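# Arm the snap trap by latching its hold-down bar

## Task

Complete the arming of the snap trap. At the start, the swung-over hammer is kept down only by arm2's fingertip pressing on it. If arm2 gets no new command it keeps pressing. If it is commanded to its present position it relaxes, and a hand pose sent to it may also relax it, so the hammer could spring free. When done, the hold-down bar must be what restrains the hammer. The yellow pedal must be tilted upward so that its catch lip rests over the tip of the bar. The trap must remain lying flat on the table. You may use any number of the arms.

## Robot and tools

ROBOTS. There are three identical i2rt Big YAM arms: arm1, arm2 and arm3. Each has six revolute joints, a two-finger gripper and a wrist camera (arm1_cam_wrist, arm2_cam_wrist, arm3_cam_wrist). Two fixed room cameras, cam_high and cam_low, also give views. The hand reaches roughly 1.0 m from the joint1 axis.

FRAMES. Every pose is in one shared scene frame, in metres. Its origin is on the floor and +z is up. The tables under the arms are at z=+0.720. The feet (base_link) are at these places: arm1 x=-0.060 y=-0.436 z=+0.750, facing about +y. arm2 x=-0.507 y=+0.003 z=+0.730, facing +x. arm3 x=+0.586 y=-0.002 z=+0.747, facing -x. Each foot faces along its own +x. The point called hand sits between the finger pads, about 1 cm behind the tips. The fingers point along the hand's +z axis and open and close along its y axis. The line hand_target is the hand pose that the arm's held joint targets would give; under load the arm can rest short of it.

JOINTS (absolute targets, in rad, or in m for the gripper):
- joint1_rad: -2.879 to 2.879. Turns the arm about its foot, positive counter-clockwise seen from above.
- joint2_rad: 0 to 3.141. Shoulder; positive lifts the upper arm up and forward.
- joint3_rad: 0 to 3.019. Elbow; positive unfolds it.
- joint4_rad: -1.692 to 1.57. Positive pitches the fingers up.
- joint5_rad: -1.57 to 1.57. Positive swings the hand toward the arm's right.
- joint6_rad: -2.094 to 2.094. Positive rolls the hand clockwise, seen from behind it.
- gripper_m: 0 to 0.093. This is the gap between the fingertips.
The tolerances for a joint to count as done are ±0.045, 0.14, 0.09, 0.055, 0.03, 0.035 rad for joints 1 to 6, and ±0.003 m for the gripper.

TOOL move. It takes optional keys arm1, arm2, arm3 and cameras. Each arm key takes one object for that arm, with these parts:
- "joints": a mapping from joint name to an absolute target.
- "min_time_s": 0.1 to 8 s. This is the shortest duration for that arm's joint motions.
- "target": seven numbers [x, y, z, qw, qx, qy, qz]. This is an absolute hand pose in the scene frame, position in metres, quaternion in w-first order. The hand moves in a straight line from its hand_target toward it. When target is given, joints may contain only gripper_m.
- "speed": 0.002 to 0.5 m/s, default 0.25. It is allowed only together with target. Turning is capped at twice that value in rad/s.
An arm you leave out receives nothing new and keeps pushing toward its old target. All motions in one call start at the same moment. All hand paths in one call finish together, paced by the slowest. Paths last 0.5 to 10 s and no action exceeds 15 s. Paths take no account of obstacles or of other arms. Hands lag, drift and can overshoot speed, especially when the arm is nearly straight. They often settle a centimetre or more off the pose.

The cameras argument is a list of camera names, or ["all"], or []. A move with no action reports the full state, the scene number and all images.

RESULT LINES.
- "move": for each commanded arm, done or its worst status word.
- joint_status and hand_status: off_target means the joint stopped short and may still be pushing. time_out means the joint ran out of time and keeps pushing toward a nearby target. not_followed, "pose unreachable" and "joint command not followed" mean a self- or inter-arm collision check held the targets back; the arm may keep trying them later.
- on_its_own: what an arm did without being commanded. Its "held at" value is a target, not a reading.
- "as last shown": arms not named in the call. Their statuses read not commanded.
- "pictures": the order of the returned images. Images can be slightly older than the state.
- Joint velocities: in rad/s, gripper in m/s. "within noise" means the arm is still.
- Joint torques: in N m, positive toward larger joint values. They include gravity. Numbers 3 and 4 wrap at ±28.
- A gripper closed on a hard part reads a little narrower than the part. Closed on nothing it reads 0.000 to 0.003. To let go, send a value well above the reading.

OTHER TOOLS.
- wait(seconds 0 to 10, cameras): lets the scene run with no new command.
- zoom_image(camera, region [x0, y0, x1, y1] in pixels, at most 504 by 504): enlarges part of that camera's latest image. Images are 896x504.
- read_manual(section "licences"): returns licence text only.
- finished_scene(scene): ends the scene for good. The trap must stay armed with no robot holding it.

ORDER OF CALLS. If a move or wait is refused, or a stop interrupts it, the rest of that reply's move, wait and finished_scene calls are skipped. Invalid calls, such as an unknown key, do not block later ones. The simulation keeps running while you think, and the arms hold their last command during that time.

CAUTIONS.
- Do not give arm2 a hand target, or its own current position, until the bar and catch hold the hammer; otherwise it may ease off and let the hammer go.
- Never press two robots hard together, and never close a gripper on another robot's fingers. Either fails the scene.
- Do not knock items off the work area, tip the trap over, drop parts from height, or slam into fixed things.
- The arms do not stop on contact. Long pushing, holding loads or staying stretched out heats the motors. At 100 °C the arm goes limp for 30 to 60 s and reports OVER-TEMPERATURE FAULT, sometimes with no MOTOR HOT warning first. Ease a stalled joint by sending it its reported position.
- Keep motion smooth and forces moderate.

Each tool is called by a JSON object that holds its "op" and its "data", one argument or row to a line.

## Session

{"op": "move", "data": {
  "cameras": ["all"]
}}

Scene clock: 0.00 s.
Joint torques (N m): no reading
Heat: arm1: hottest joint3_rad 30 °C; arm2: hottest joint1_rad 29 °C; arm3: hottest joint3_rad 31 °C.
Joint velocities: within noise
arm1.joint_positions: joint1_rad=-0.381 joint2_rad=+0.535 joint3_rad=+1.338 joint4_rad=-1.297 joint5_rad=+0.076 joint6_rad=-0.399 gripper_m=+0.09396
arm1.joint_status: not commanded
arm1.hand: x=+0.0272 y=-0.2396 z=+1.2893 quat_wxyz=(-0.481, +0.609, -0.606, -0.177) (m; scene frame)
arm1.hand_target: x=+0.0262 y=-0.2425 z=+1.3030 quat_wxyz=(-0.493, +0.602, -0.601, -0.182) (m; scene frame)
arm1.hand_status: not commanded
arm2.joint_positions: joint1_rad=+0.284 joint2_rad=+1.805 joint3_rad=+1.201 joint4_rad=-0.956 joint5_rad=+0.025 joint6_rad=+0.545 gripper_m=+0.09395
arm2.joint_status: not commanded
arm2.hand: x=-0.0310 y=+0.1287 z=+0.7487 quat_wxyz=(-0.011, -0.139, -0.990, +0.010) (m; scene frame)
arm2.hand_target: x=-0.1271 y=+0.1036 z=+0.6203 quat_wxyz=(+0.155, -0.145, -0.976, +0.056) (m; scene frame)
arm2.hand_status: not commanded
arm3.joint_positions: joint1_rad=-0.548 joint2_rad=+0.638 joint3_rad=+1.382 joint4_rad=-1.497 joint5_rad=-0.101 joint6_rad=-0.525 gripper_m=+0.09396
arm3.joint_status: not commanded
arm3.hand: x=+0.3893 y=+0.1123 z=+1.2439 quat_wxyz=(-0.168, +0.920, -0.015, -0.355) (m; scene frame)
arm3.hand_target: x=+0.3903 y=+0.1117 z=+1.2553 quat_wxyz=(-0.175, +0.914, -0.014, -0.366) (m; scene frame)
arm3.hand_status: not commanded
pictures: arm1_cam_wrist, arm2_cam_wrist, arm3_cam_wrist, cam_high, cam_low
camera_calibration:
arm1_cam_wrist: T_world_to_cam=[[0.901806, -0.206329, 0.379703, -0.566415], [-0.0560257, -0.927062, -0.370698, 0.260055], [0.428494, 0.313024, -0.84759, 1.28441], [0, 0, 0, 1]] pos_world=[-0.0249943, -0.277831, 1.40012]
arm2_cam_wrist: T_world_to_cam=[[-0.272329, -0.962057, 0.0168501, 0.101818], [-0.792499, 0.234195, 0.563115, -0.473295], [-0.545695, 0.139999, -0.826207, 0.708609], [0, 0, 0, 1]] pos_world=[0.0393269, 0.109594, 0.850262]
arm3_cam_wrist: T_world_to_cam=[[0.145149, 0.944102, 0.295979, -0.531454], [0.984399, -0.107733, -0.13911, -0.192912], [-0.0994476, 0.311554, -0.94501, 1.30454], [0, 0, 0, 1]] pos_world=[0.396776, 0.0745301, 1.36327]

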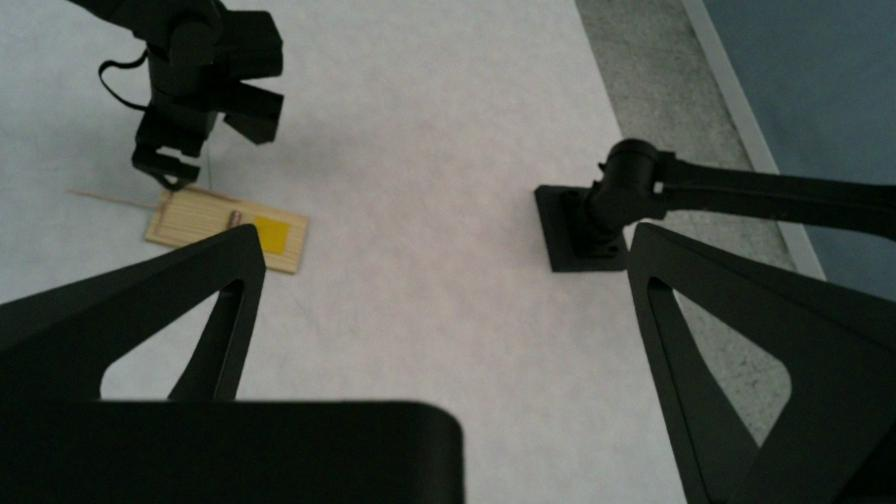

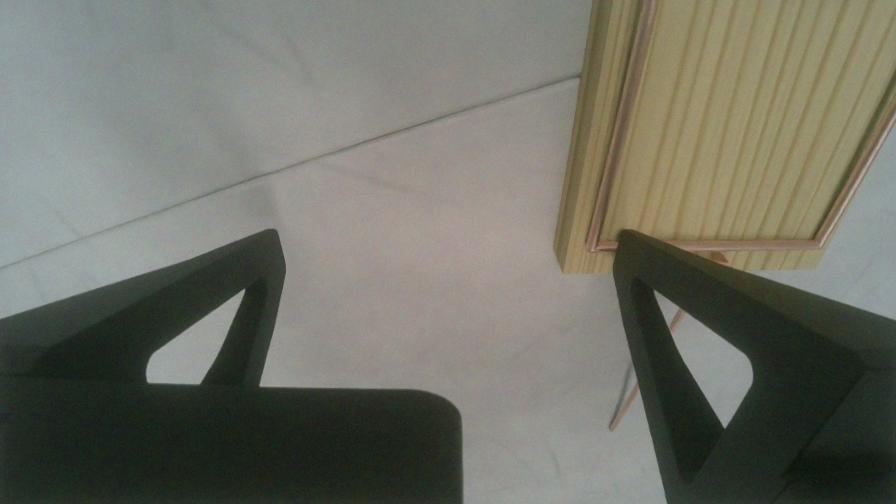

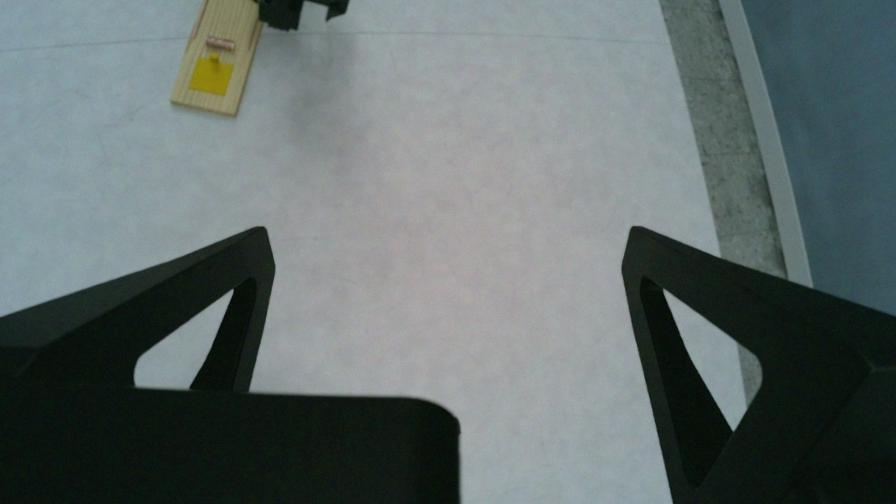

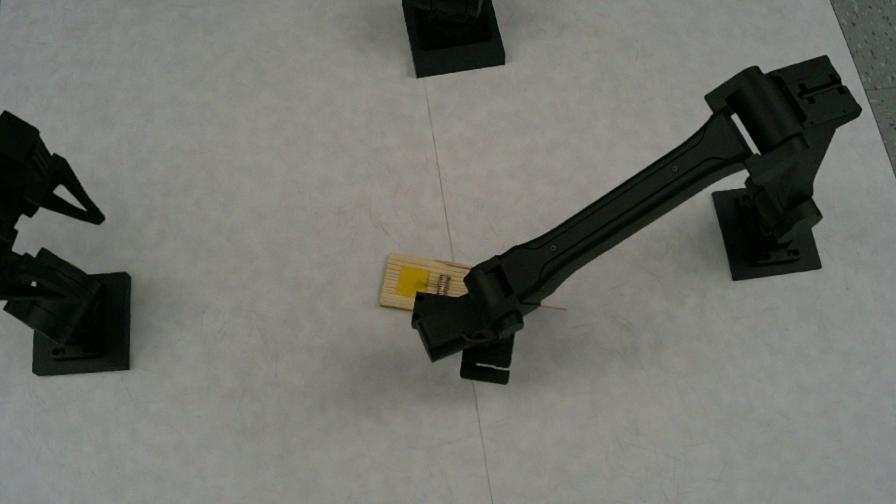

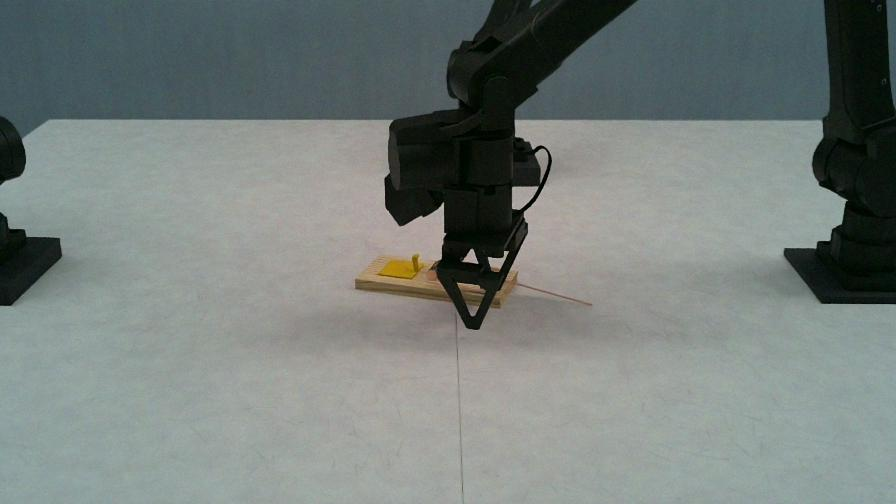

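{"op": "move", "data": {
  "arm1": {"target":[-0.13,-0.05,0.83,-0.3784,0.9136,-0.1407,0.0583],"speed":0.4,"joints":{"gripper_m":0.016}}
}}

{"op": "move", "data": {
  "arm1": {"target":[-0.115,0.035,0.775,-0.3784,0.9136,-0.1407,0.0583],"speed":0.25},
  "cameras": ["arm1_cam_wrist","cam_low"]
}}

Scene clock: 19.10 s.
Joint torques (N m): arm1=[0.73 -4.25 11.89 2.62 0.18 0.02] | arm2=[-1.85 7.3 -2.5 0.98 -1.59 0.02] | arm3=[0.09 2.14 8.91 1.62 0.02 0.01]
Heat: arm1: hottest joint3_rad 35 °C; arm2: hottest joint5_rad 30 °C; arm3: hottest joint3_rad 33 °C.
move: arm1 off_target
Joint velocities: within noise
arm1.joint_positions: joint1_rad=+0.351 joint2_rad=+1.204 joint3_rad=+0.480 joint4_rad=-0.221 joint5_rad=+0.471 joint6_rad=-1.034 gripper_m=+0.01606
arm1.joint_status: all done
arm1.hand: x=-0.1252 y=-0.0638 z=+0.8206 quat_wxyz=(-0.367, +0.917, -0.142, +0.064) (m; scene frame)
arm1.hand_target: x=-0.1299 y=-0.0506 z=+0.8304 quat_wxyz=(-0.378, +0.913, -0.141, +0.058) (m; scene frame)
arm1.hand_status: off_target (0.017 m and 1.6 deg from the pose sent, 0.521 m and 71.3 deg at the start)
arm2, arm3: as last shown
pictures: none

Scene clock: 20.40 s.
Joint torques (N m): arm1=[-0.26 -7.3 11.43 2.69 0.13 0.01] | arm2=[-1.79 8.35 -2.51 1.01 -1.58 0] | arm3=[0.56 2.2 9.01 1.47 0.03 0.04]
Heat: arm1: hottest joint3_rad 35 °C; arm2: hottest joint5_rad 30 °C; arm3: hottest joint3_rad 33 °C.
move: arm1 off_target
Joint velocities: within noise
arm1.joint_positions: joint1_rad=+0.235 joint2_rad=+1.552 joint3_rad=+0.596 joint4_rad=+0.042 joint5_rad=+0.393 joint6_rad=-1.141 gripper_m=+0.01606
arm1.joint_status: not commanded
arm1.hand: x=-0.1139 y=+0.0118 z=+0.7631 quat_wxyz=(-0.360, +0.920, -0.138, +0.064) (m; scene frame)
arm1.hand_target: x=-0.1148 y=+0.0338 z=+0.7758 quat_wxyz=(-0.378, +0.913, -0.141, +0.059) (m; scene frame)
arm1.hand_status: off_target (0.026 m and 2.3 deg from the pose sent, 0.109 m and 1.6 deg at the start)
arm2, arm3: as last shown
pictures: arm1_cam_wrist, cam_low
camera_calibration:
arm1_cam_wrist: T_world_to_cam=[[0.203188, 0.69403, 0.690679, -0.515095], [0.644471, -0.625846, 0.439288, -0.251727], [0.737137, 0.355865, -0.574447, 0.646492], [0, 0, 0, 1]] pos_world=[-0.209661, -0.0301149, 0.837721]

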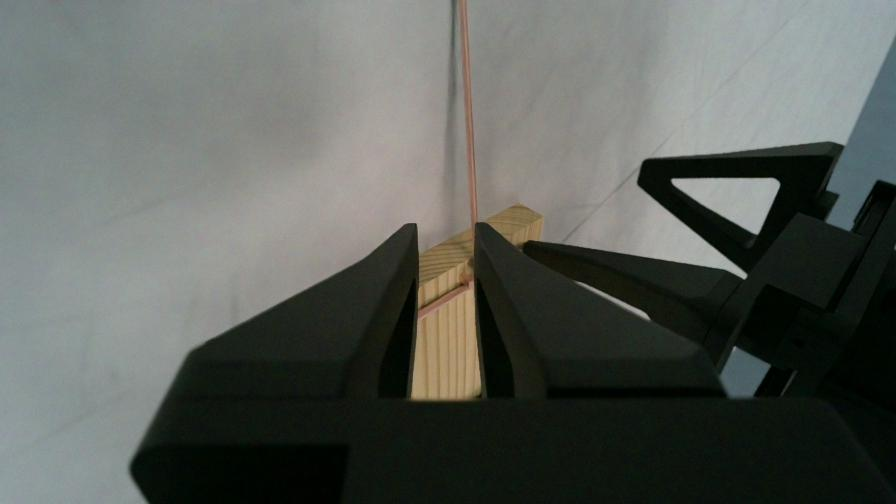

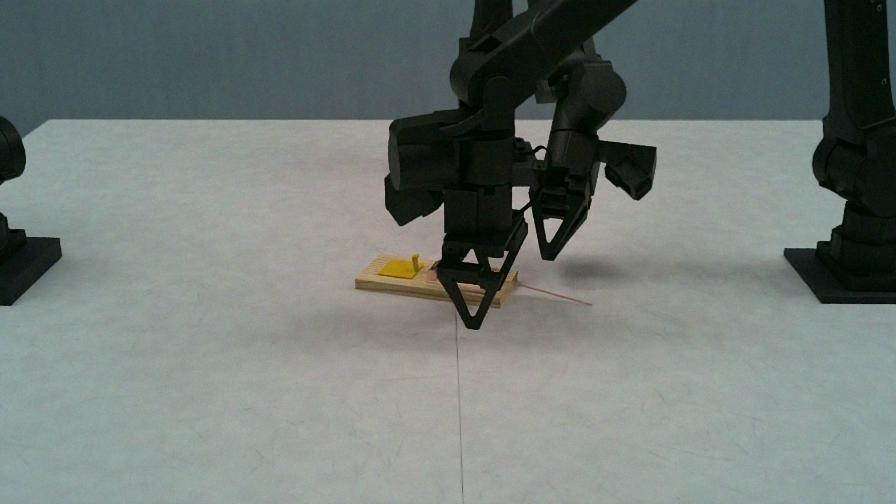

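{"op": "move", "data": {
  "arm1": {"target":[-0.112,0.067,0.760,-0.3784,0.9136,-0.1407,0.0583],"speed":0.12},
  "cameras": ["arm1_cam_wrist"]
}}

Scene clock: 26.37 s.
Joint torques (N m): arm1=[1.26 -9.7 7.56 1.91 0.28 0.13] | arm2=[-1.44 7.36 -2.36 1.01 -1.61 0.1] | arm3=[-0.21 2.02 9.09 1.62 0.02 0.01]
Heat: arm1: hottest joint3_rad 36 °C; arm2: hottest joint5_rad 30 °C; arm3: hottest joint3_rad 34 °C.
move: arm1 not_followed
Joint velocities: within noise
arm1.joint_positions: joint1_rad=+0.219 joint2_rad=+1.612 joint3_rad=+0.627 joint4_rad=+0.063 joint5_rad=+0.382 joint6_rad=-1.152 gripper_m=+0.01606
arm1.joint_status: not commanded
arm1.hand: x=-0.1116 y=+0.0242 z=+0.7507 quat_wxyz=(-0.355, +0.922, -0.138, +0.065) (m; scene frame)
arm1.hand_target: x=-0.1134 y=+0.0264 z=+0.7572 quat_wxyz=(-0.360, +0.920, -0.139, +0.062) (m; scene frame)
arm1.hand_status: not_followed (0.044 m and 3.0 deg from the pose sent, 0.055 m and 2.3 deg at the start)
arm2.joint_positions: joint1_rad=+0.284 joint2_rad=+1.805 joint3_rad=+1.201 joint4_rad=-0.956 joint5_rad=+0.025 joint6_rad=+0.545 gripper_m=+0.09395
arm2.joint_status: not commanded
arm2.hand: x=-0.0310 y=+0.1287 z=+0.7487 quat_wxyz=(-0.011, -0.139, -0.990, +0.010) (m; scene frame)
arm2.hand_target: x=-0.1271 y=+0.1036 z=+0.6203 quat_wxyz=(+0.155, -0.145, -0.976, +0.056) (m; scene frame)
arm2.hand_status: not commanded
arm3: as last shown
pictures: arm1_cam_wrist
pose unreachable (arm1 arm): on one or more control steps of this call this arm could not follow its commanded pose, so it was not sent that pose on those steps. On the call's last step it was still not sent that pose. It may still have moved: this result reports where it is.
cause: moving toward the commanded pose would bring a part of the arm too close to another arm (this arm's fingers and the arm2 arm's wrist (the part past joint 5), at the place that arm is still heading or pushing toward).
camera_calibration:
arm1_cam_wrist: T_world_to_cam=[[0.20387, 0.702258, 0.682108, -0.509229], [0.643466, -0.621222, 0.447253, -0.246174], [0.737827, 0.347732, -0.578527, 0.636577], [0, 0, 0, 1]] pos_world=[-0.207463, -0.0166765, 0.825728]

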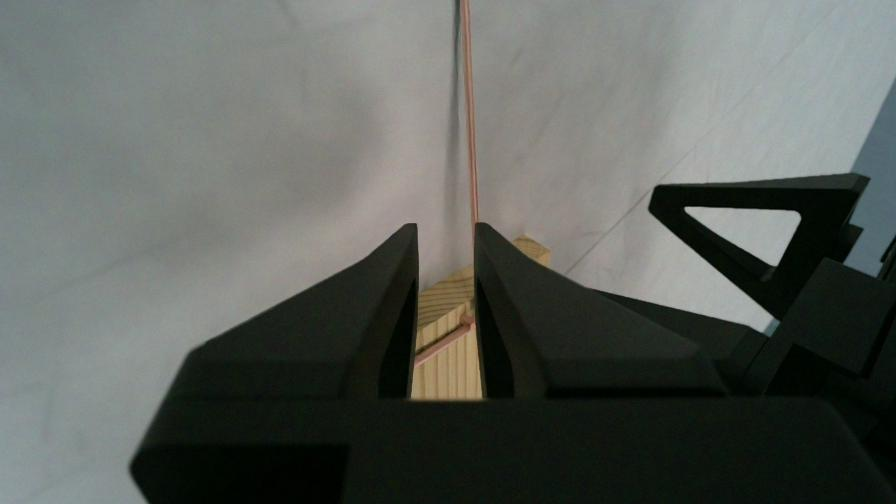

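{"op": "move", "data": {
  "arm2": {"joints":{"joint2_rad":2.0},"min_time_s":1}
}}

Scene clock: 44.37 s.
Joint torques (N m): arm1=[1.14 -9.58 7.65 1.91 0.29 0.13] | arm2=[-1.55 4.19 -2.24 0.85 -1.64 -0.03] | arm3=[0.03 2.43 9.05 1.76 0.01 0.05]
Heat: arm1: hottest joint3_rad 34 °C; arm2: hottest joint5_rad 31 °C; arm3: hottest joint3_rad 35 °C.
move: arm2 time_out
Joint velocities: within noise
arm1, arm3: as last shown
arm2.joint_positions: joint1_rad=+0.284 joint2_rad=+1.805 joint3_rad=+1.201 joint4_rad=-0.956 joint5_rad=+0.025 joint6_rad=+0.545 gripper_m=+0.09395
arm2.joint_status: joint2_rad time_out (moved -0.001 of +0.195)
arm2.on_its_own: joint2_rad reads +1.805 and still pushes toward +2.000 since a time_out; joint3_rad reads +1.201 and still pushes toward +1.088 since a time_out; joint5_rad reads +0.025 and still pushes toward -0.019 since a time_out
arm2.hand: x=-0.0309 y=+0.1287 z=+0.7491 quat_wxyz=(-0.011, -0.139, -0.990, +0.010) (m; scene frame)
arm2.hand_target: x=-0.1150 y=+0.1068 z=+0.6373 quat_wxyz=(+0.133, -0.145, -0.979, +0.047) (m; scene frame)
arm2.hand_status: not commanded
pictures: none

{"op": "move", "data": {
  "arm2": {"joints":{"joint2_rad":1.94,"joint3_rad":1.14},"min_time_s":1}
}}

{"op": "move", "data": {
  "arm1": {"target":[-0.112,0.067,0.760,-0.3784,0.9136,-0.1407,0.0583],"speed":0.12},
  "cameras": ["arm1_cam_wrist","arm2_cam_wrist"]
}}

Scene clock: 51.17 s.
Joint torques (N m): arm1=[0.97 -9.47 7.75 1.87 0.31 0.14] | arm2=[-1.26 -1.49 1.18 1.18 -1.39 -0.02] | arm3=[0.15 1.85 8.98 1.54 0.02 0.08]
Heat: arm1: hottest joint3_rad 34 °C; arm2: hottest joint5_rad 31 °C; arm3: hottest joint3_rad 36 °C.
move: arm2 done
Joint velocities: within noise
arm1, arm3: as last shown
arm2.joint_positions: joint1_rad=+0.282 joint2_rad=+1.803 joint3_rad=+1.206 joint4_rad=-0.958 joint5_rad=+0.020 joint6_rad=+0.545 gripper_m=+0.09395
arm2.joint_status: all done
arm2.on_its_own: joint5_rad reads +0.020 and still pushes toward -0.019 since a time_out
arm2.hand: x=-0.0289 y=+0.1293 z=+0.7515 quat_wxyz=(-0.012, -0.140, -0.990, +0.007) (m; scene frame)
arm2.hand_target: x=-0.0764 y=+0.1167 z=+0.6716 quat_wxyz=(+0.082, -0.146, -0.986, +0.025) (m; scene frame)
arm2.hand_status: not commanded
pictures: none

Scene clock: 52.27 s.
Joint torques (N m): arm1=[0.5 -8.06 11.07 2.73 0.11 0.01] | arm2=[-1.26 -0.85 1.18 1.06 -1.42 -0.03] | arm3=[0.62 2.02 8.99 1.68 0 0.04]
Heat: arm1: hottest joint3_rad 34 °C; arm2: hottest joint5_rad 31 °C; arm3: hottest joint3_rad 36 °C.
move: arm1 off_target
Joint velocities: within noise
arm1.joint_positions: joint1_rad=+0.206 joint2_rad=+1.656 joint3_rad=+0.674 joint4_rad=+0.080 joint5_rad=+0.375 joint6_rad=-1.165 gripper_m=+0.01606
arm1.joint_status: not commanded
arm1.hand: x=-0.1118 y=+0.0451 z=+0.7495 quat_wxyz=(-0.361, +0.920, -0.139, +0.063) (m; scene frame)
arm1.hand_target: x=-0.1118 y=+0.0660 z=+0.7607 quat_wxyz=(-0.378, +0.913, -0.141, +0.059) (m; scene frame)
arm1.hand_status: off_target (0.024 m and 2.2 deg from the pose sent, 0.044 m and 3.0 deg at the start)
arm2, arm3: as last shown
arm2.on_its_own: joint5_rad reads +0.020 and still pushes toward -0.019 since a time_out
pictures: arm1_cam_wrist, arm2_cam_wrist
camera_calibration:
arm1_cam_wrist: T_world_to_cam=[[0.204916, 0.692521, 0.691682, -0.529653], [0.644794, -0.627176, 0.436911, -0.22437], [0.736376, 0.356462, -0.575052, 0.625581], [0, 0, 0, 1]] pos_world=[-0.207456, 0.00308053, 0.824123]
arm2_cam_wrist: T_world_to_cam=[[-0.274086, -0.961658, 0.00948704, 0.108254], [-0.794222, 0.231905, 0.561634, -0.471923], [-0.5423, 0.146401, -0.827332, 0.712088], [0, 0, 0, 1]] pos_world=[0.041025, 0.109294, 0.853154]

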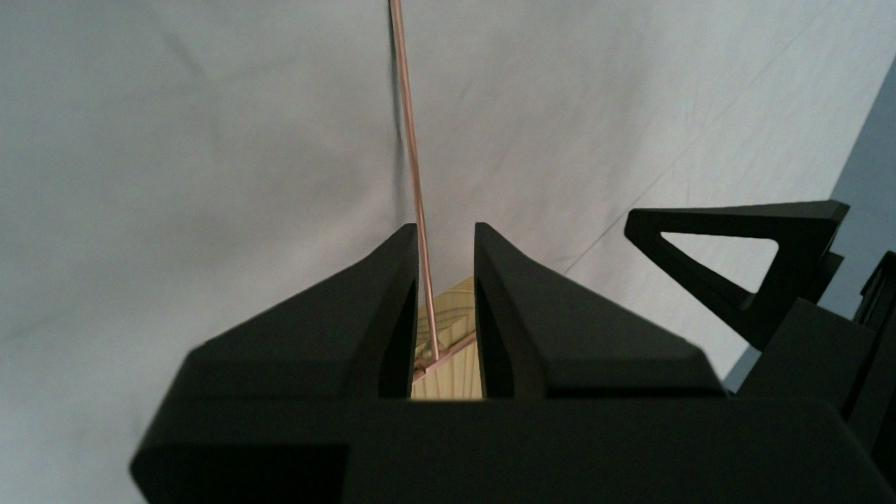

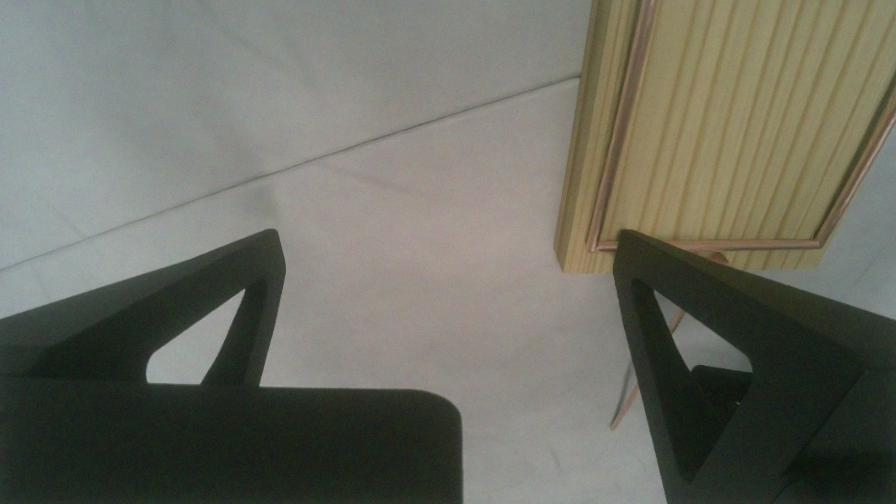

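{"op": "move", "data": {
  "arm1": {"target":[-0.112,0.067,0.7465,-0.3784,0.9136,-0.1407,0.0583],"speed":0.06},
  "cameras": ["arm1_cam_wrist","cam_low"]
}}

{"op": "zoom_image", "data": {
  "camera": "cam_low",
  "region": [450, 220, 610, 330]
}}

Scene clock: 57.43 s.
Joint torques (N m): arm1=[0.03 -8.64 10.28 2.81 0.12 0.01] | arm2=[-1.08 -1.44 1.09 1.29 -1.44 0.02] | arm3=[0.21 2.32 8.91 1.58 0.03 0.06]
Heat: arm1: hottest joint3_rad 35 °C; arm2: hottest joint5_rad 31 °C; arm3: hottest joint3_rad 36 °C.
move: arm1 off_target
Joint velocities: within noise
arm1.joint_positions: joint1_rad=+0.206 joint2_rad=+1.695 joint3_rad=+0.674 joint4_rad=+0.124 joint5_rad=+0.375 joint6_rad=-1.165 gripper_m=+0.01606
arm1.joint_status: not commanded
arm1.hand: x=-0.1126 y=+0.0477 z=+0.7380 quat_wxyz=(-0.363, +0.919, -0.139, +0.062) (m; scene frame)
arm1.hand_target: x=-0.1119 y=+0.0663 z=+0.7471 quat_wxyz=(-0.378, +0.913, -0.141, +0.058) (m; scene frame)
arm1.hand_status: off_target (0.021 m and 1.9 deg from the pose sent, 0.022 m and 2.2 deg at the start)
arm2, arm3: as last shown
arm2.on_its_own: joint5_rad reads +0.020 and still pushes toward -0.019 since a time_out
pictures: arm1_cam_wrist, cam_low
camera_calibration:
arm1_cam_wrist: T_world_to_cam=[[0.205328, 0.689618, 0.694455, -0.525173], [0.64559, -0.628737, 0.433478, -0.214582], [0.735564, 0.359328, -0.574308, 0.617781], [0, 0, 0, 1]] pos_world=[-0.208053, 0.00526706, 0.812522]

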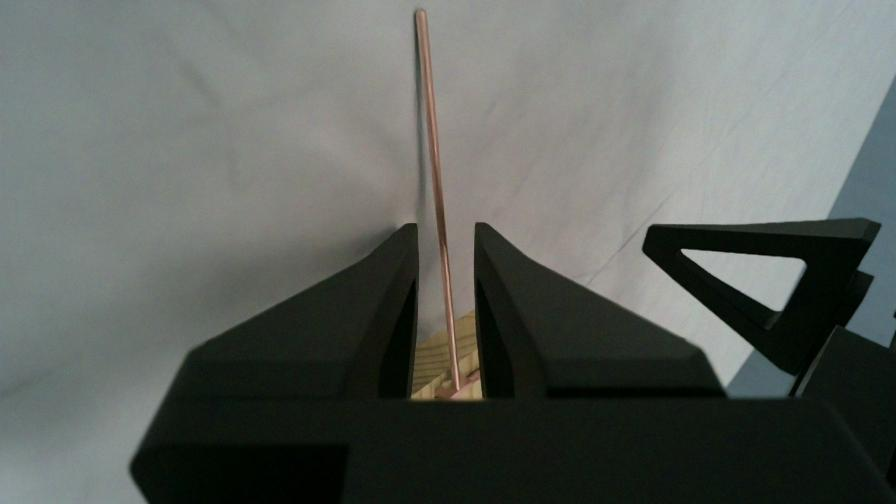

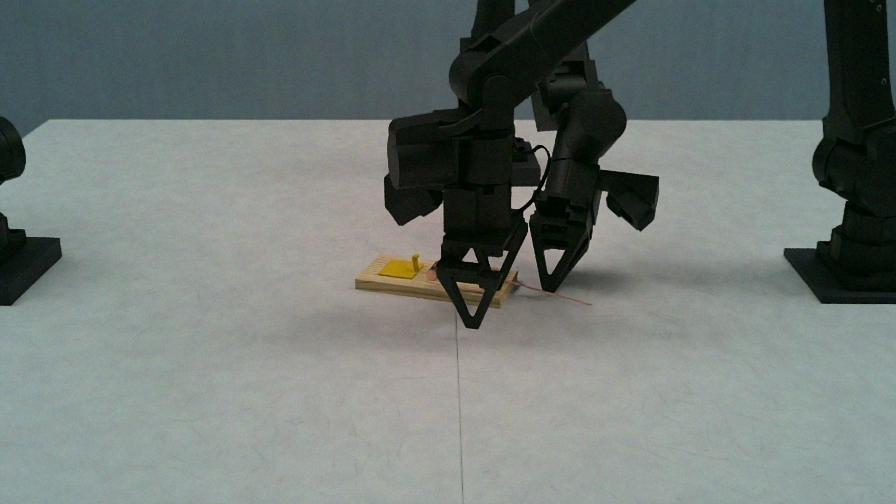

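Scaled by 3.150 from the camera's 896x504 image, which has a finer 1280x720 frame.

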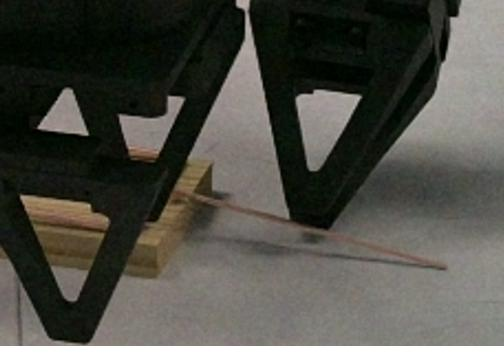

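{"op": "move", "data": {
  "arm1": {"target":[-0.112,0.067,0.7435,-0.3784,0.9136,-0.1407,0.0583],"speed":0.06}
}}

{"op": "move", "data": {
  "arm1": {"joints":{"gripper_m":0.0}},
  "cameras": ["arm1_cam_wrist"]
}}

{"op": "zoom_image", "data": {
  "camera": "arm1_cam_wrist",
  "region": [330, 100, 610, 320]
}}

Scene clock: 62.67 s.
Joint torques (N m): arm1=[0.15 -8.7 10.1 2.69 0.1 0.02] | arm2=[-0.44 -1.79 1.18 1.14 -1.44 0.02] | arm3=[0.79 2.73 8.99 1.65 0.01 0.03]
Heat: arm1: hottest joint3_rad 35 °C; arm2: hottest joint5_rad 31 °C; arm3: hottest joint3_rad 36 °C.
move: arm1 off_target
Joint velocities: within noise
arm1.joint_positions: joint1_rad=+0.206 joint2_rad=+1.703 joint3_rad=+0.674 joint4_rad=+0.133 joint5_rad=+0.375 joint6_rad=-1.165 gripper_m=+0.01606
arm1.joint_status: not commanded
arm1.hand: x=-0.1127 y=+0.0483 z=+0.7357 quat_wxyz=(-0.364, +0.919, -0.139, +0.062) (m; scene frame)
arm1.hand_target: x=-0.1119 y=+0.0663 z=+0.7440 quat_wxyz=(-0.378, +0.913, -0.141, +0.058) (m; scene frame)
arm1.hand_status: off_target (0.020 m and 1.9 deg from the pose sent, 0.020 m and 2.0 deg at the start)
arm2: as last shown
arm2.on_its_own: joint5_rad reads +0.020 and still pushes toward -0.019 since a time_out
arm3.joint_positions: joint1_rad=-0.548 joint2_rad=+0.638 joint3_rad=+1.382 joint4_rad=-1.497 joint5_rad=-0.101 joint6_rad=-0.525 gripper_m=+0.09396
arm3.joint_status: not commanded
arm3.hand: x=+0.3893 y=+0.1123 z=+1.2439 quat_wxyz=(-0.168, +0.920, -0.015, -0.355) (m; scene frame)
arm3.hand_target: x=+0.3903 y=+0.1117 z=+1.2553 quat_wxyz=(-0.175, +0.914, -0.014, -0.366) (m; scene frame)
arm3.hand_status: not commanded
pictures: none

Scene clock: 63.20 s.
Joint torques (N m): arm1=[0.09 -8.41 10.19 2.62 0.12 0.01] | arm2=[-0.62 -1.55 1.17 1.01 -1.45 -0.01] | arm3=[-0.21 2.2 9.1 1.61 0 0.06]
Heat: arm1: hottest joint3_rad 35 °C; arm2: hottest joint5_rad 31 °C; arm3: hottest joint3_rad 36 °C.
move: arm1 done
Joint velocities: arm1=[-0.005 0.005 -0.012 -0.002 0.125 0.037 -0.004] | arm2=[within noise] | arm3=[within noise]
arm1.joint_positions: joint1_rad=+0.206 joint2_rad=+1.703 joint3_rad=+0.674 joint4_rad=+0.134 joint5_rad=+0.375 joint6_rad=-1.165 gripper_m=+0.00093
arm1.joint_status: all done
arm1.hand: x=-0.1128 y=+0.0485 z=+0.7358 quat_wxyz=(-0.364, +0.919, -0.139, +0.062) (m; scene frame)
arm1.hand_target: x=-0.1119 y=+0.0663 z=+0.7441 quat_wxyz=(-0.378, +0.913, -0.141, +0.058) (m; scene frame)
arm1.hand_status: not commanded
arm2, arm3: as last shown
arm2.on_its_own: joint5_rad reads +0.020 and still pushes toward -0.019 since a time_out
pictures: arm1_cam_wrist
camera_calibration:
arm1_cam_wrist: T_world_to_cam=[[0.205408, 0.687968, 0.696066, -0.525291], [0.645902, -0.629635, 0.431706, -0.211621], [0.735267, 0.360915, -0.573692, 0.61588], [0, 0, 0, 1]] pos_world=[-0.208252, 0.00585953, 0.810321]

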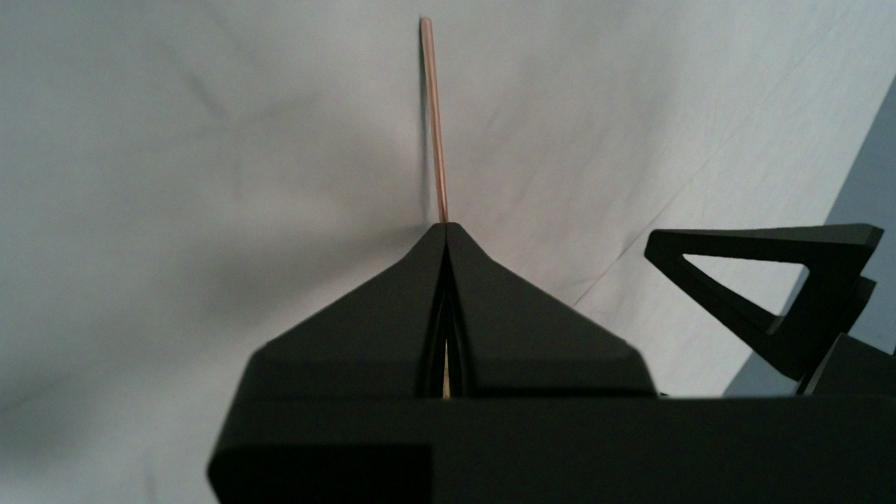

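Scaled by 1.800 from the camera's 896x504 image, which has a finer 1280x720 frame.

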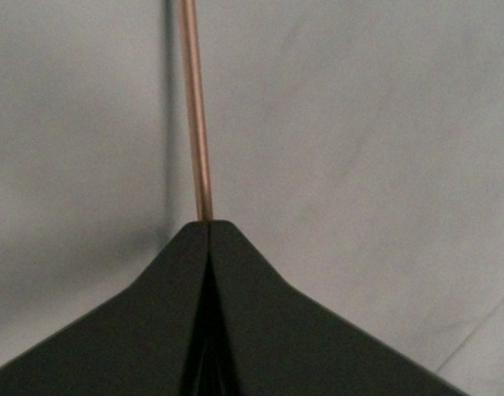

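{"op": "move", "data": {
  "arm1": {"joints":{"gripper_m":0.014}}
}}

{"op": "move", "data": {
  "arm1": {"target":[-0.112,0.068,0.7395,-0.3784,0.9136,-0.1407,0.0583],"speed":0.06}
}}

{"op": "move", "data": {
  "arm1": {"joints":{"gripper_m":0.0}},
  "cameras": ["arm1_cam_wrist"]
}}

{"op": "zoom_image", "data": {
  "camera": "arm1_cam_wrist",
  "region": [330, 100, 610, 320]
}}

Scene clock: 67.90 s.
Joint torques (N m): arm1=[-0.32 -8.7 10 2.56 0.12 0.04] | arm2=[-1.67 -0.79 0.91 0.99 -1.4 -0.04] | arm3=[0.32 1.85 9.05 1.61 0.03 0.03]
Heat: arm1: hottest joint3_rad 35 °C; arm2: hottest joint5_rad 31 °C; arm3: hottest joint3_rad 36 °C.
move: arm1 done
Joint velocities: within noise
arm1.joint_positions: joint1_rad=+0.206 joint2_rad=+1.704 joint3_rad=+0.674 joint4_rad=+0.134 joint5_rad=+0.375 joint6_rad=-1.165 gripper_m=+0.01386
arm1.joint_status: all done
arm1.hand: x=-0.1127 y=+0.0485 z=+0.7357 quat_wxyz=(-0.364, +0.919, -0.139, +0.062) (m; scene frame)
arm1.hand_target: x=-0.1119 y=+0.0663 z=+0.7440 quat_wxyz=(-0.378, +0.913, -0.141, +0.058) (m; scene frame)
arm1.hand_status: not commanded
arm2, arm3: as last shown
arm2.on_its_own: joint5_rad reads +0.020 and still pushes toward -0.019 since a time_out
pictures: none

Scene clock: 68.87 s.
Joint torques (N m): arm1=[0.15 -8.41 10.11 2.71 0.11 0.02] | arm2=[-1.61 -1.2 1.11 1.17 -1.46 -0.02] | arm3=[0.26 2.2 8.87 1.63 -0.04 0.05]
Heat: arm1: hottest joint3_rad 35 °C; arm2: hottest joint5_rad 31 °C; arm3: hottest joint3_rad 36 °C.
move: arm1 off_target
Joint velocities: within noise
arm1.joint_positions: joint1_rad=+0.206 joint2_rad=+1.715 joint3_rad=+0.674 joint4_rad=+0.145 joint5_rad=+0.374 joint6_rad=-1.165 gripper_m=+0.01396
arm1.joint_status: not commanded
arm1.hand: x=-0.1129 y=+0.0488 z=+0.7320 quat_wxyz=(-0.364, +0.919, -0.139, +0.062) (m; scene frame)
arm1.hand_target: x=-0.1119 y=+0.0672 z=+0.7400 quat_wxyz=(-0.378, +0.913, -0.141, +0.058) (m; scene frame)
arm1.hand_status: off_target (0.021 m and 1.8 deg from the pose sent, 0.020 m and 1.8 deg at the start)
arm2, arm3: as last shown
arm2.on_its_own: joint5_rad reads +0.020 and still pushes toward -0.019 since a time_out
pictures: none

Scene clock: 69.60 s.
Joint torques (N m): arm1=[0.15 -8.82 9.96 2.63 0.12 0.11] | arm2=[-1.96 -0.62 1.07 1.26 -1.39 -0.01] | arm3=[0.03 2.55 9.01 1.59 -0.02 0.03]
Heat: arm1: hottest joint3_rad 36 °C; arm2: hottest joint5_rad 31 °C; arm3: hottest joint3_rad 36 °C.
move: arm1 done
Joint velocities: within noise
arm1.joint_positions: joint1_rad=+0.206 joint2_rad=+1.715 joint3_rad=+0.676 joint4_rad=+0.149 joint5_rad=+0.373 joint6_rad=-1.179 gripper_m=+0.00142
arm1.joint_status: all done
arm1.hand: x=-0.1135 y=+0.0507 z=+0.7334 quat_wxyz=(-0.366, +0.919, -0.133, +0.063) (m; scene frame)
arm1.hand_target: x=-0.1119 y=+0.0672 z=+0.7401 quat_wxyz=(-0.378, +0.913, -0.141, +0.058) (m; scene frame)
arm1.hand_status: not commanded
arm2, arm3: as last shown
arm2.joint_positions: joint1_rad=+0.282 joint2_rad=+1.803 joint3_rad=+1.206 joint4_rad=-0.958 joint5_rad=+0.019 joint6_rad=+0.545 gripper_m=+0.09395
arm2.on_its_own: joint5_rad reads +0.019 and still pushes toward -0.019 since a time_out
arm2.hand_target: x=-0.0764 y=+0.1168 z=+0.6716 quat_wxyz=(+0.082, -0.146, -0.986, +0.025) (m; scene frame)
pictures: arm1_cam_wrist
camera_calibration:
arm1_cam_wrist: T_world_to_cam=[[0.193654, 0.688526, 0.698878, -0.528361], [0.649567, -0.623841, 0.434609, -0.210648], [0.735228, 0.369804, -0.568053, 0.609625], [0, 0, 0, 1]] pos_world=[-0.209064, 0.00693698, 0.807109]

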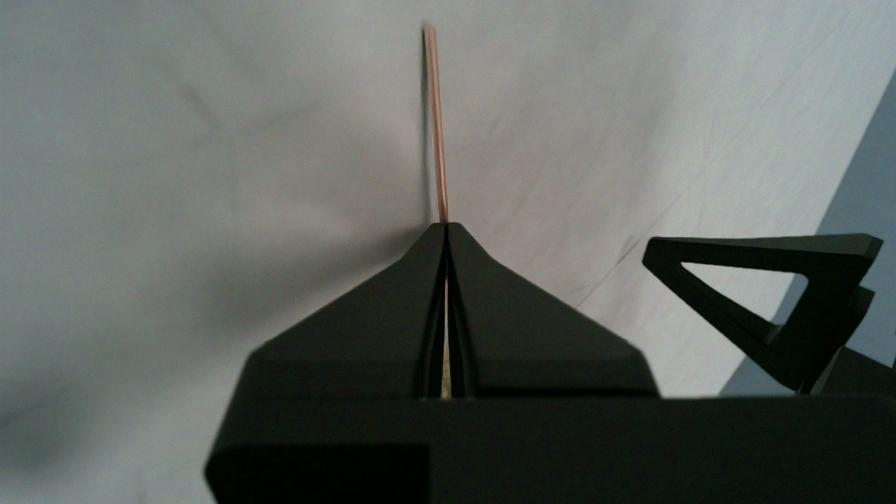

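Scaled by 1.800 from the camera's 896x504 image, which has a finer 1280x720 frame.

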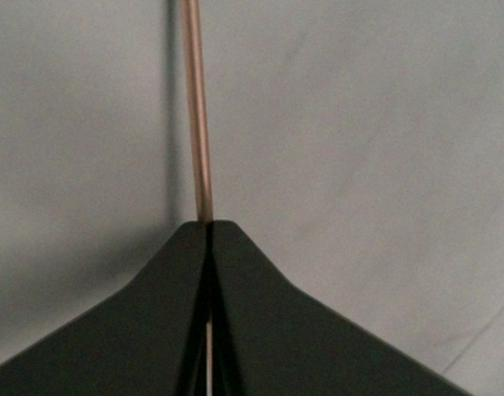

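{"op": "move", "data": {
  "arm1": {"target":[-0.1113,0.0589,0.773,-0.4111,0.8143,-0.3975,0.1021],"speed":0.1}
}}

{"op": "move", "data": {
  "arm1": {"target":[-0.0922,0.0517,0.795,-0.3933,0.7032,-0.5904,-0.0591],"speed":0.1},
  "cameras": ["arm1_cam_wrist","cam_low"]
}}

Scene clock: 83.60 s.
Joint torques (N m): arm1=[1.03 -10.34 9.74 1.31 0.82 0.27] | arm2=[-0.38 -0.21 1.09 1.35 -1.42 -0.04] | arm3=[0.38 1.79 8.94 1.51 -0.01 0.03]
Heat: arm1: hottest joint3_rad 36 °C; arm2: hottest joint5_rad 31 °C; arm3: hottest joint3_rad 37 °C.
move: arm1 off_target
Joint velocities: within noise
arm1.joint_positions: joint1_rad=+0.303 joint2_rad=+1.715 joint3_rad=+0.781 joint4_rad=-0.104 joint5_rad=+0.715 joint6_rad=-0.558 gripper_m=+0.00085
arm1.joint_status: not commanded
arm1.hand: x=-0.1093 y=+0.0497 z=+0.7619 quat_wxyz=(-0.403, +0.822, -0.387, +0.108) (m; scene frame)
arm1.hand_target: x=-0.1113 y=+0.0586 z=+0.7731 quat_wxyz=(-0.411, +0.814, -0.397, +0.102) (m; scene frame)
arm1.hand_status: off_target (0.015 m and 1.9 deg from the pose sent, 0.041 m and 33.4 deg at the start)
arm2.joint_positions: joint1_rad=+0.281 joint2_rad=+1.803 joint3_rad=+1.206 joint4_rad=-0.958 joint5_rad=+0.018 joint6_rad=+0.545 gripper_m=+0.09395
arm2.joint_status: not commanded
arm2.on_its_own: joint5_rad reads +0.018 and still pushes toward -0.019 since a time_out
arm2.hand: x=-0.0288 y=+0.1294 z=+0.7516 quat_wxyz=(-0.012, -0.140, -0.990, +0.006) (m; scene frame)
arm2.hand_target: x=-0.0765 y=+0.1168 z=+0.6715 quat_wxyz=(+0.082, -0.146, -0.986, +0.025) (m; scene frame)
arm2.hand_status: not commanded
arm3: as last shown
pictures: none

Scene clock: 87.13 s.
Joint torques (N m): arm1=[-0.15 -10.46 8.66 2.58 0.16 0.29] | arm2=[-0.97 -0.97 0.99 1.32 -1.37 0.01] | arm3=[-0.21 1.73 9.03 1.52 0.06 0.04]
Heat: arm1: hottest joint3_rad 36 °C; arm2: hottest joint5_rad 31 °C; arm3: hottest joint3_rad 37 °C.
move: arm1 off_target
Joint velocities: within noise
arm1.joint_positions: joint1_rad=+0.234 joint2_rad=+1.601 joint3_rad=+0.736 joint4_rad=-0.105 joint5_rad=+0.562 joint6_rad=-0.125 gripper_m=+0.00084
arm1.joint_status: not commanded
arm1.hand: x=-0.0955 y=+0.0455 z=+0.7844 quat_wxyz=(-0.385, +0.717, -0.579, -0.043) (m; scene frame)
arm1.hand_target: x=-0.0921 y=+0.0515 z=+0.7949 quat_wxyz=(-0.393, +0.703, -0.590, -0.059) (m; scene frame)
arm1.hand_status: off_target (0.013 m and 2.9 deg from the pose sent, 0.037 m and 33.2 deg at the start)
arm2.joint_positions: joint1_rad=+0.281 joint2_rad=+1.803 joint3_rad=+1.207 joint4_rad=-0.958 joint5_rad=+0.018 joint6_rad=+0.545 gripper_m=+0.09395
arm2.joint_status: not commanded
arm2.on_its_own: joint5_rad reads +0.018 and still pushes toward -0.019 since a time_out
arm2.hand: x=-0.0286 y=+0.1296 z=+0.7517 quat_wxyz=(-0.012, -0.140, -0.990, +0.006) (m; scene frame)
arm2.hand_target: x=-0.0765 y=+0.1168 z=+0.6716 quat_wxyz=(+0.082, -0.146, -0.986, +0.025) (m; scene frame)
arm2.hand_status: not commanded
arm3: as last shown
pictures: arm1_cam_wrist, cam_low
camera_calibration:
arm1_cam_wrist: T_world_to_cam=[[0.857431, 0.0258228, 0.51395, -0.325281], [0.0330505, -0.999442, -0.0049229, 0.0551487], [0.513536, 0.0212074, -0.857806, 0.849278], [0, 0, 0, 1]] pos_world=[-0.159051, 0.0455066, 0.895966]

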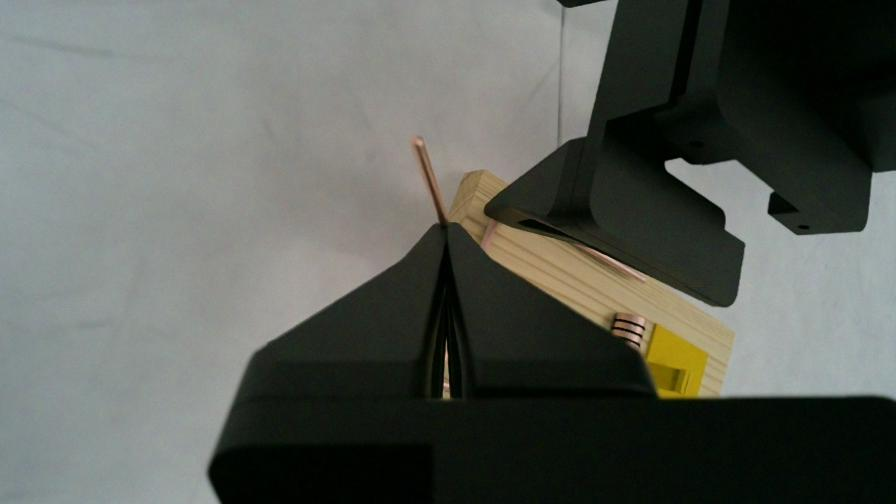

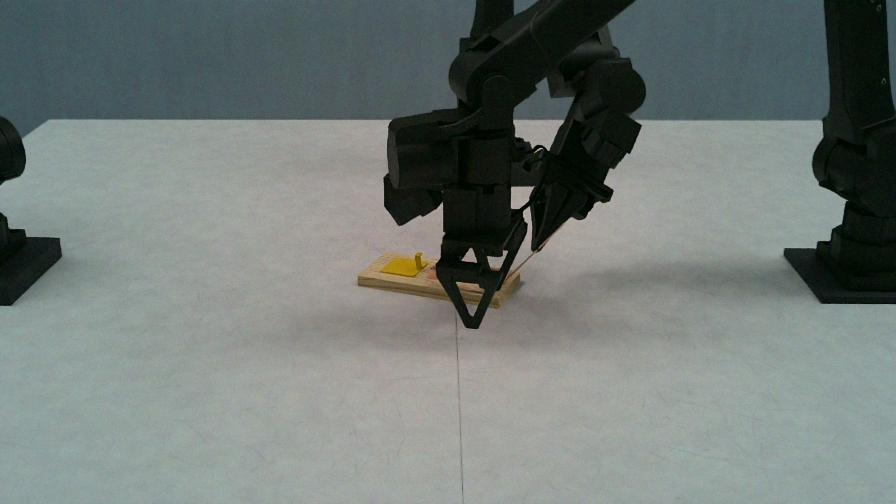

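{"op": "move", "data": {
  "arm1": {"target":[-0.0664,0.0405,0.804,-0.2744,0.5564,-0.7591,-0.2012],"speed":0.1},
  "cameras": ["arm1_cam_wrist","arm2_cam_wrist"]
}}

Scene clock: 93.73 s.
Joint torques (N m): arm1=[1.2 -8.64 8.62 2.03 0.36 0.08] | arm2=[-1.2 -1.2 0.94 1.11 -1.3 -0.06] | arm3=[0.44 2.14 9.01 1.69 0.02 0.04]
Heat: arm1: hottest joint3_rad 36 °C; arm2: hottest joint5_rad 31 °C; arm3: hottest joint3_rad 37 °C.
move: arm1 not_followed
Joint velocities: within noise
arm1.joint_positions: joint1_rad=+0.168 joint2_rad=+1.551 joint3_rad=+0.722 joint4_rad=-0.124 joint5_rad=+0.422 joint6_rad=+0.081 gripper_m=+0.00084
arm1.joint_status: not commanded
arm1.on_its_own: joint1_rad is held at +0.168, not at its first target +0.222; joint5_rad is held at +0.422, not at its first target +0.556; joint6_rad is held at +0.081, not at its first target -0.108
arm1.hand: x=-0.0850 y=+0.0433 z=+0.7892 quat_wxyz=(-0.337, +0.655, -0.666, -0.119) (m; scene frame)
arm1.hand_target: x=-0.0850 y=+0.0433 z=+0.7892 quat_wxyz=(-0.337, +0.655, -0.666, -0.119) (m; scene frame)
arm1.hand_status: not_followed (0.024 m and 19.5 deg from the pose sent, 0.035 m and 35.6 deg at the start)
arm2.joint_positions: joint1_rad=+0.281 joint2_rad=+1.803 joint3_rad=+1.207 joint4_rad=-0.958 joint5_rad=+0.017 joint6_rad=+0.545 gripper_m=+0.09395
arm2.joint_status: not commanded
arm2.on_its_own: joint5_rad reads +0.017 and still pushes toward -0.019 since a time_out
arm2.hand: x=-0.0285 y=+0.1297 z=+0.7519 quat_wxyz=(-0.012, -0.140, -0.990, +0.005) (m; scene frame)
arm2.hand_target: x=-0.0764 y=+0.1168 z=+0.6716 quat_wxyz=(+0.082, -0.146, -0.986, +0.025) (m; scene frame)
arm2.hand_status: not commanded
arm3: as last shown
pictures: arm1_cam_wrist, arm2_cam_wrist
pose unreachable (arm1 arm): on one or more control steps of this call this arm could not follow its commanded pose, so it was not sent that pose on those steps. On the call's last step it was still not sent that pose. It may still have moved: this result reports where it is.
cause: moving toward the commanded pose would bring a part of the arm too close to another arm (this arm's wrist camera and the arm2 arm's forearm (the part past joint 3), at the place that arm is still heading or pushing toward).
camera_calibration:
arm1_cam_wrist: T_world_to_cam=[[0.94815, -0.120677, 0.294022, -0.149107], [-0.109286, -0.992491, -0.0549325, 0.079695], [0.298443, 0.0199518, -0.954219, 0.905901], [0, 0, 0, 1]] pos_world=[-0.120274, 0.0430284, 0.912646]
arm2_cam_wrist: T_world_to_cam=[[-0.274472, -0.961575, 0.00628631, 0.111195], [-0.794303, 0.230401, 0.562138, -0.472114], [-0.541986, 0.149298, -0.82702, 0.712023], [0, 0, 0, 1]] pos_world=[0.0414247, 0.109394, 0.853552]

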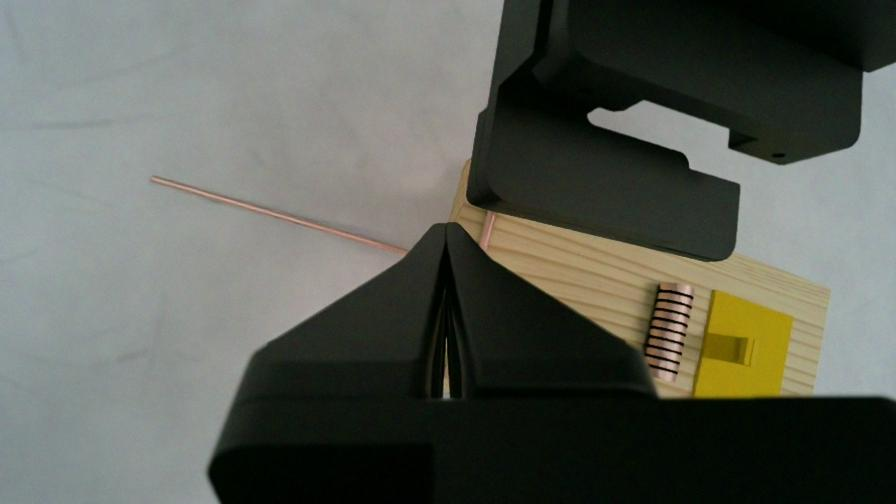

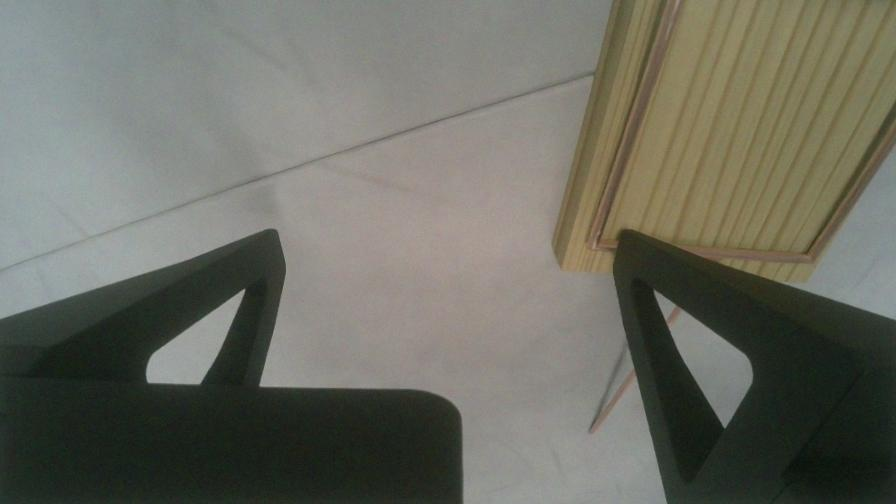

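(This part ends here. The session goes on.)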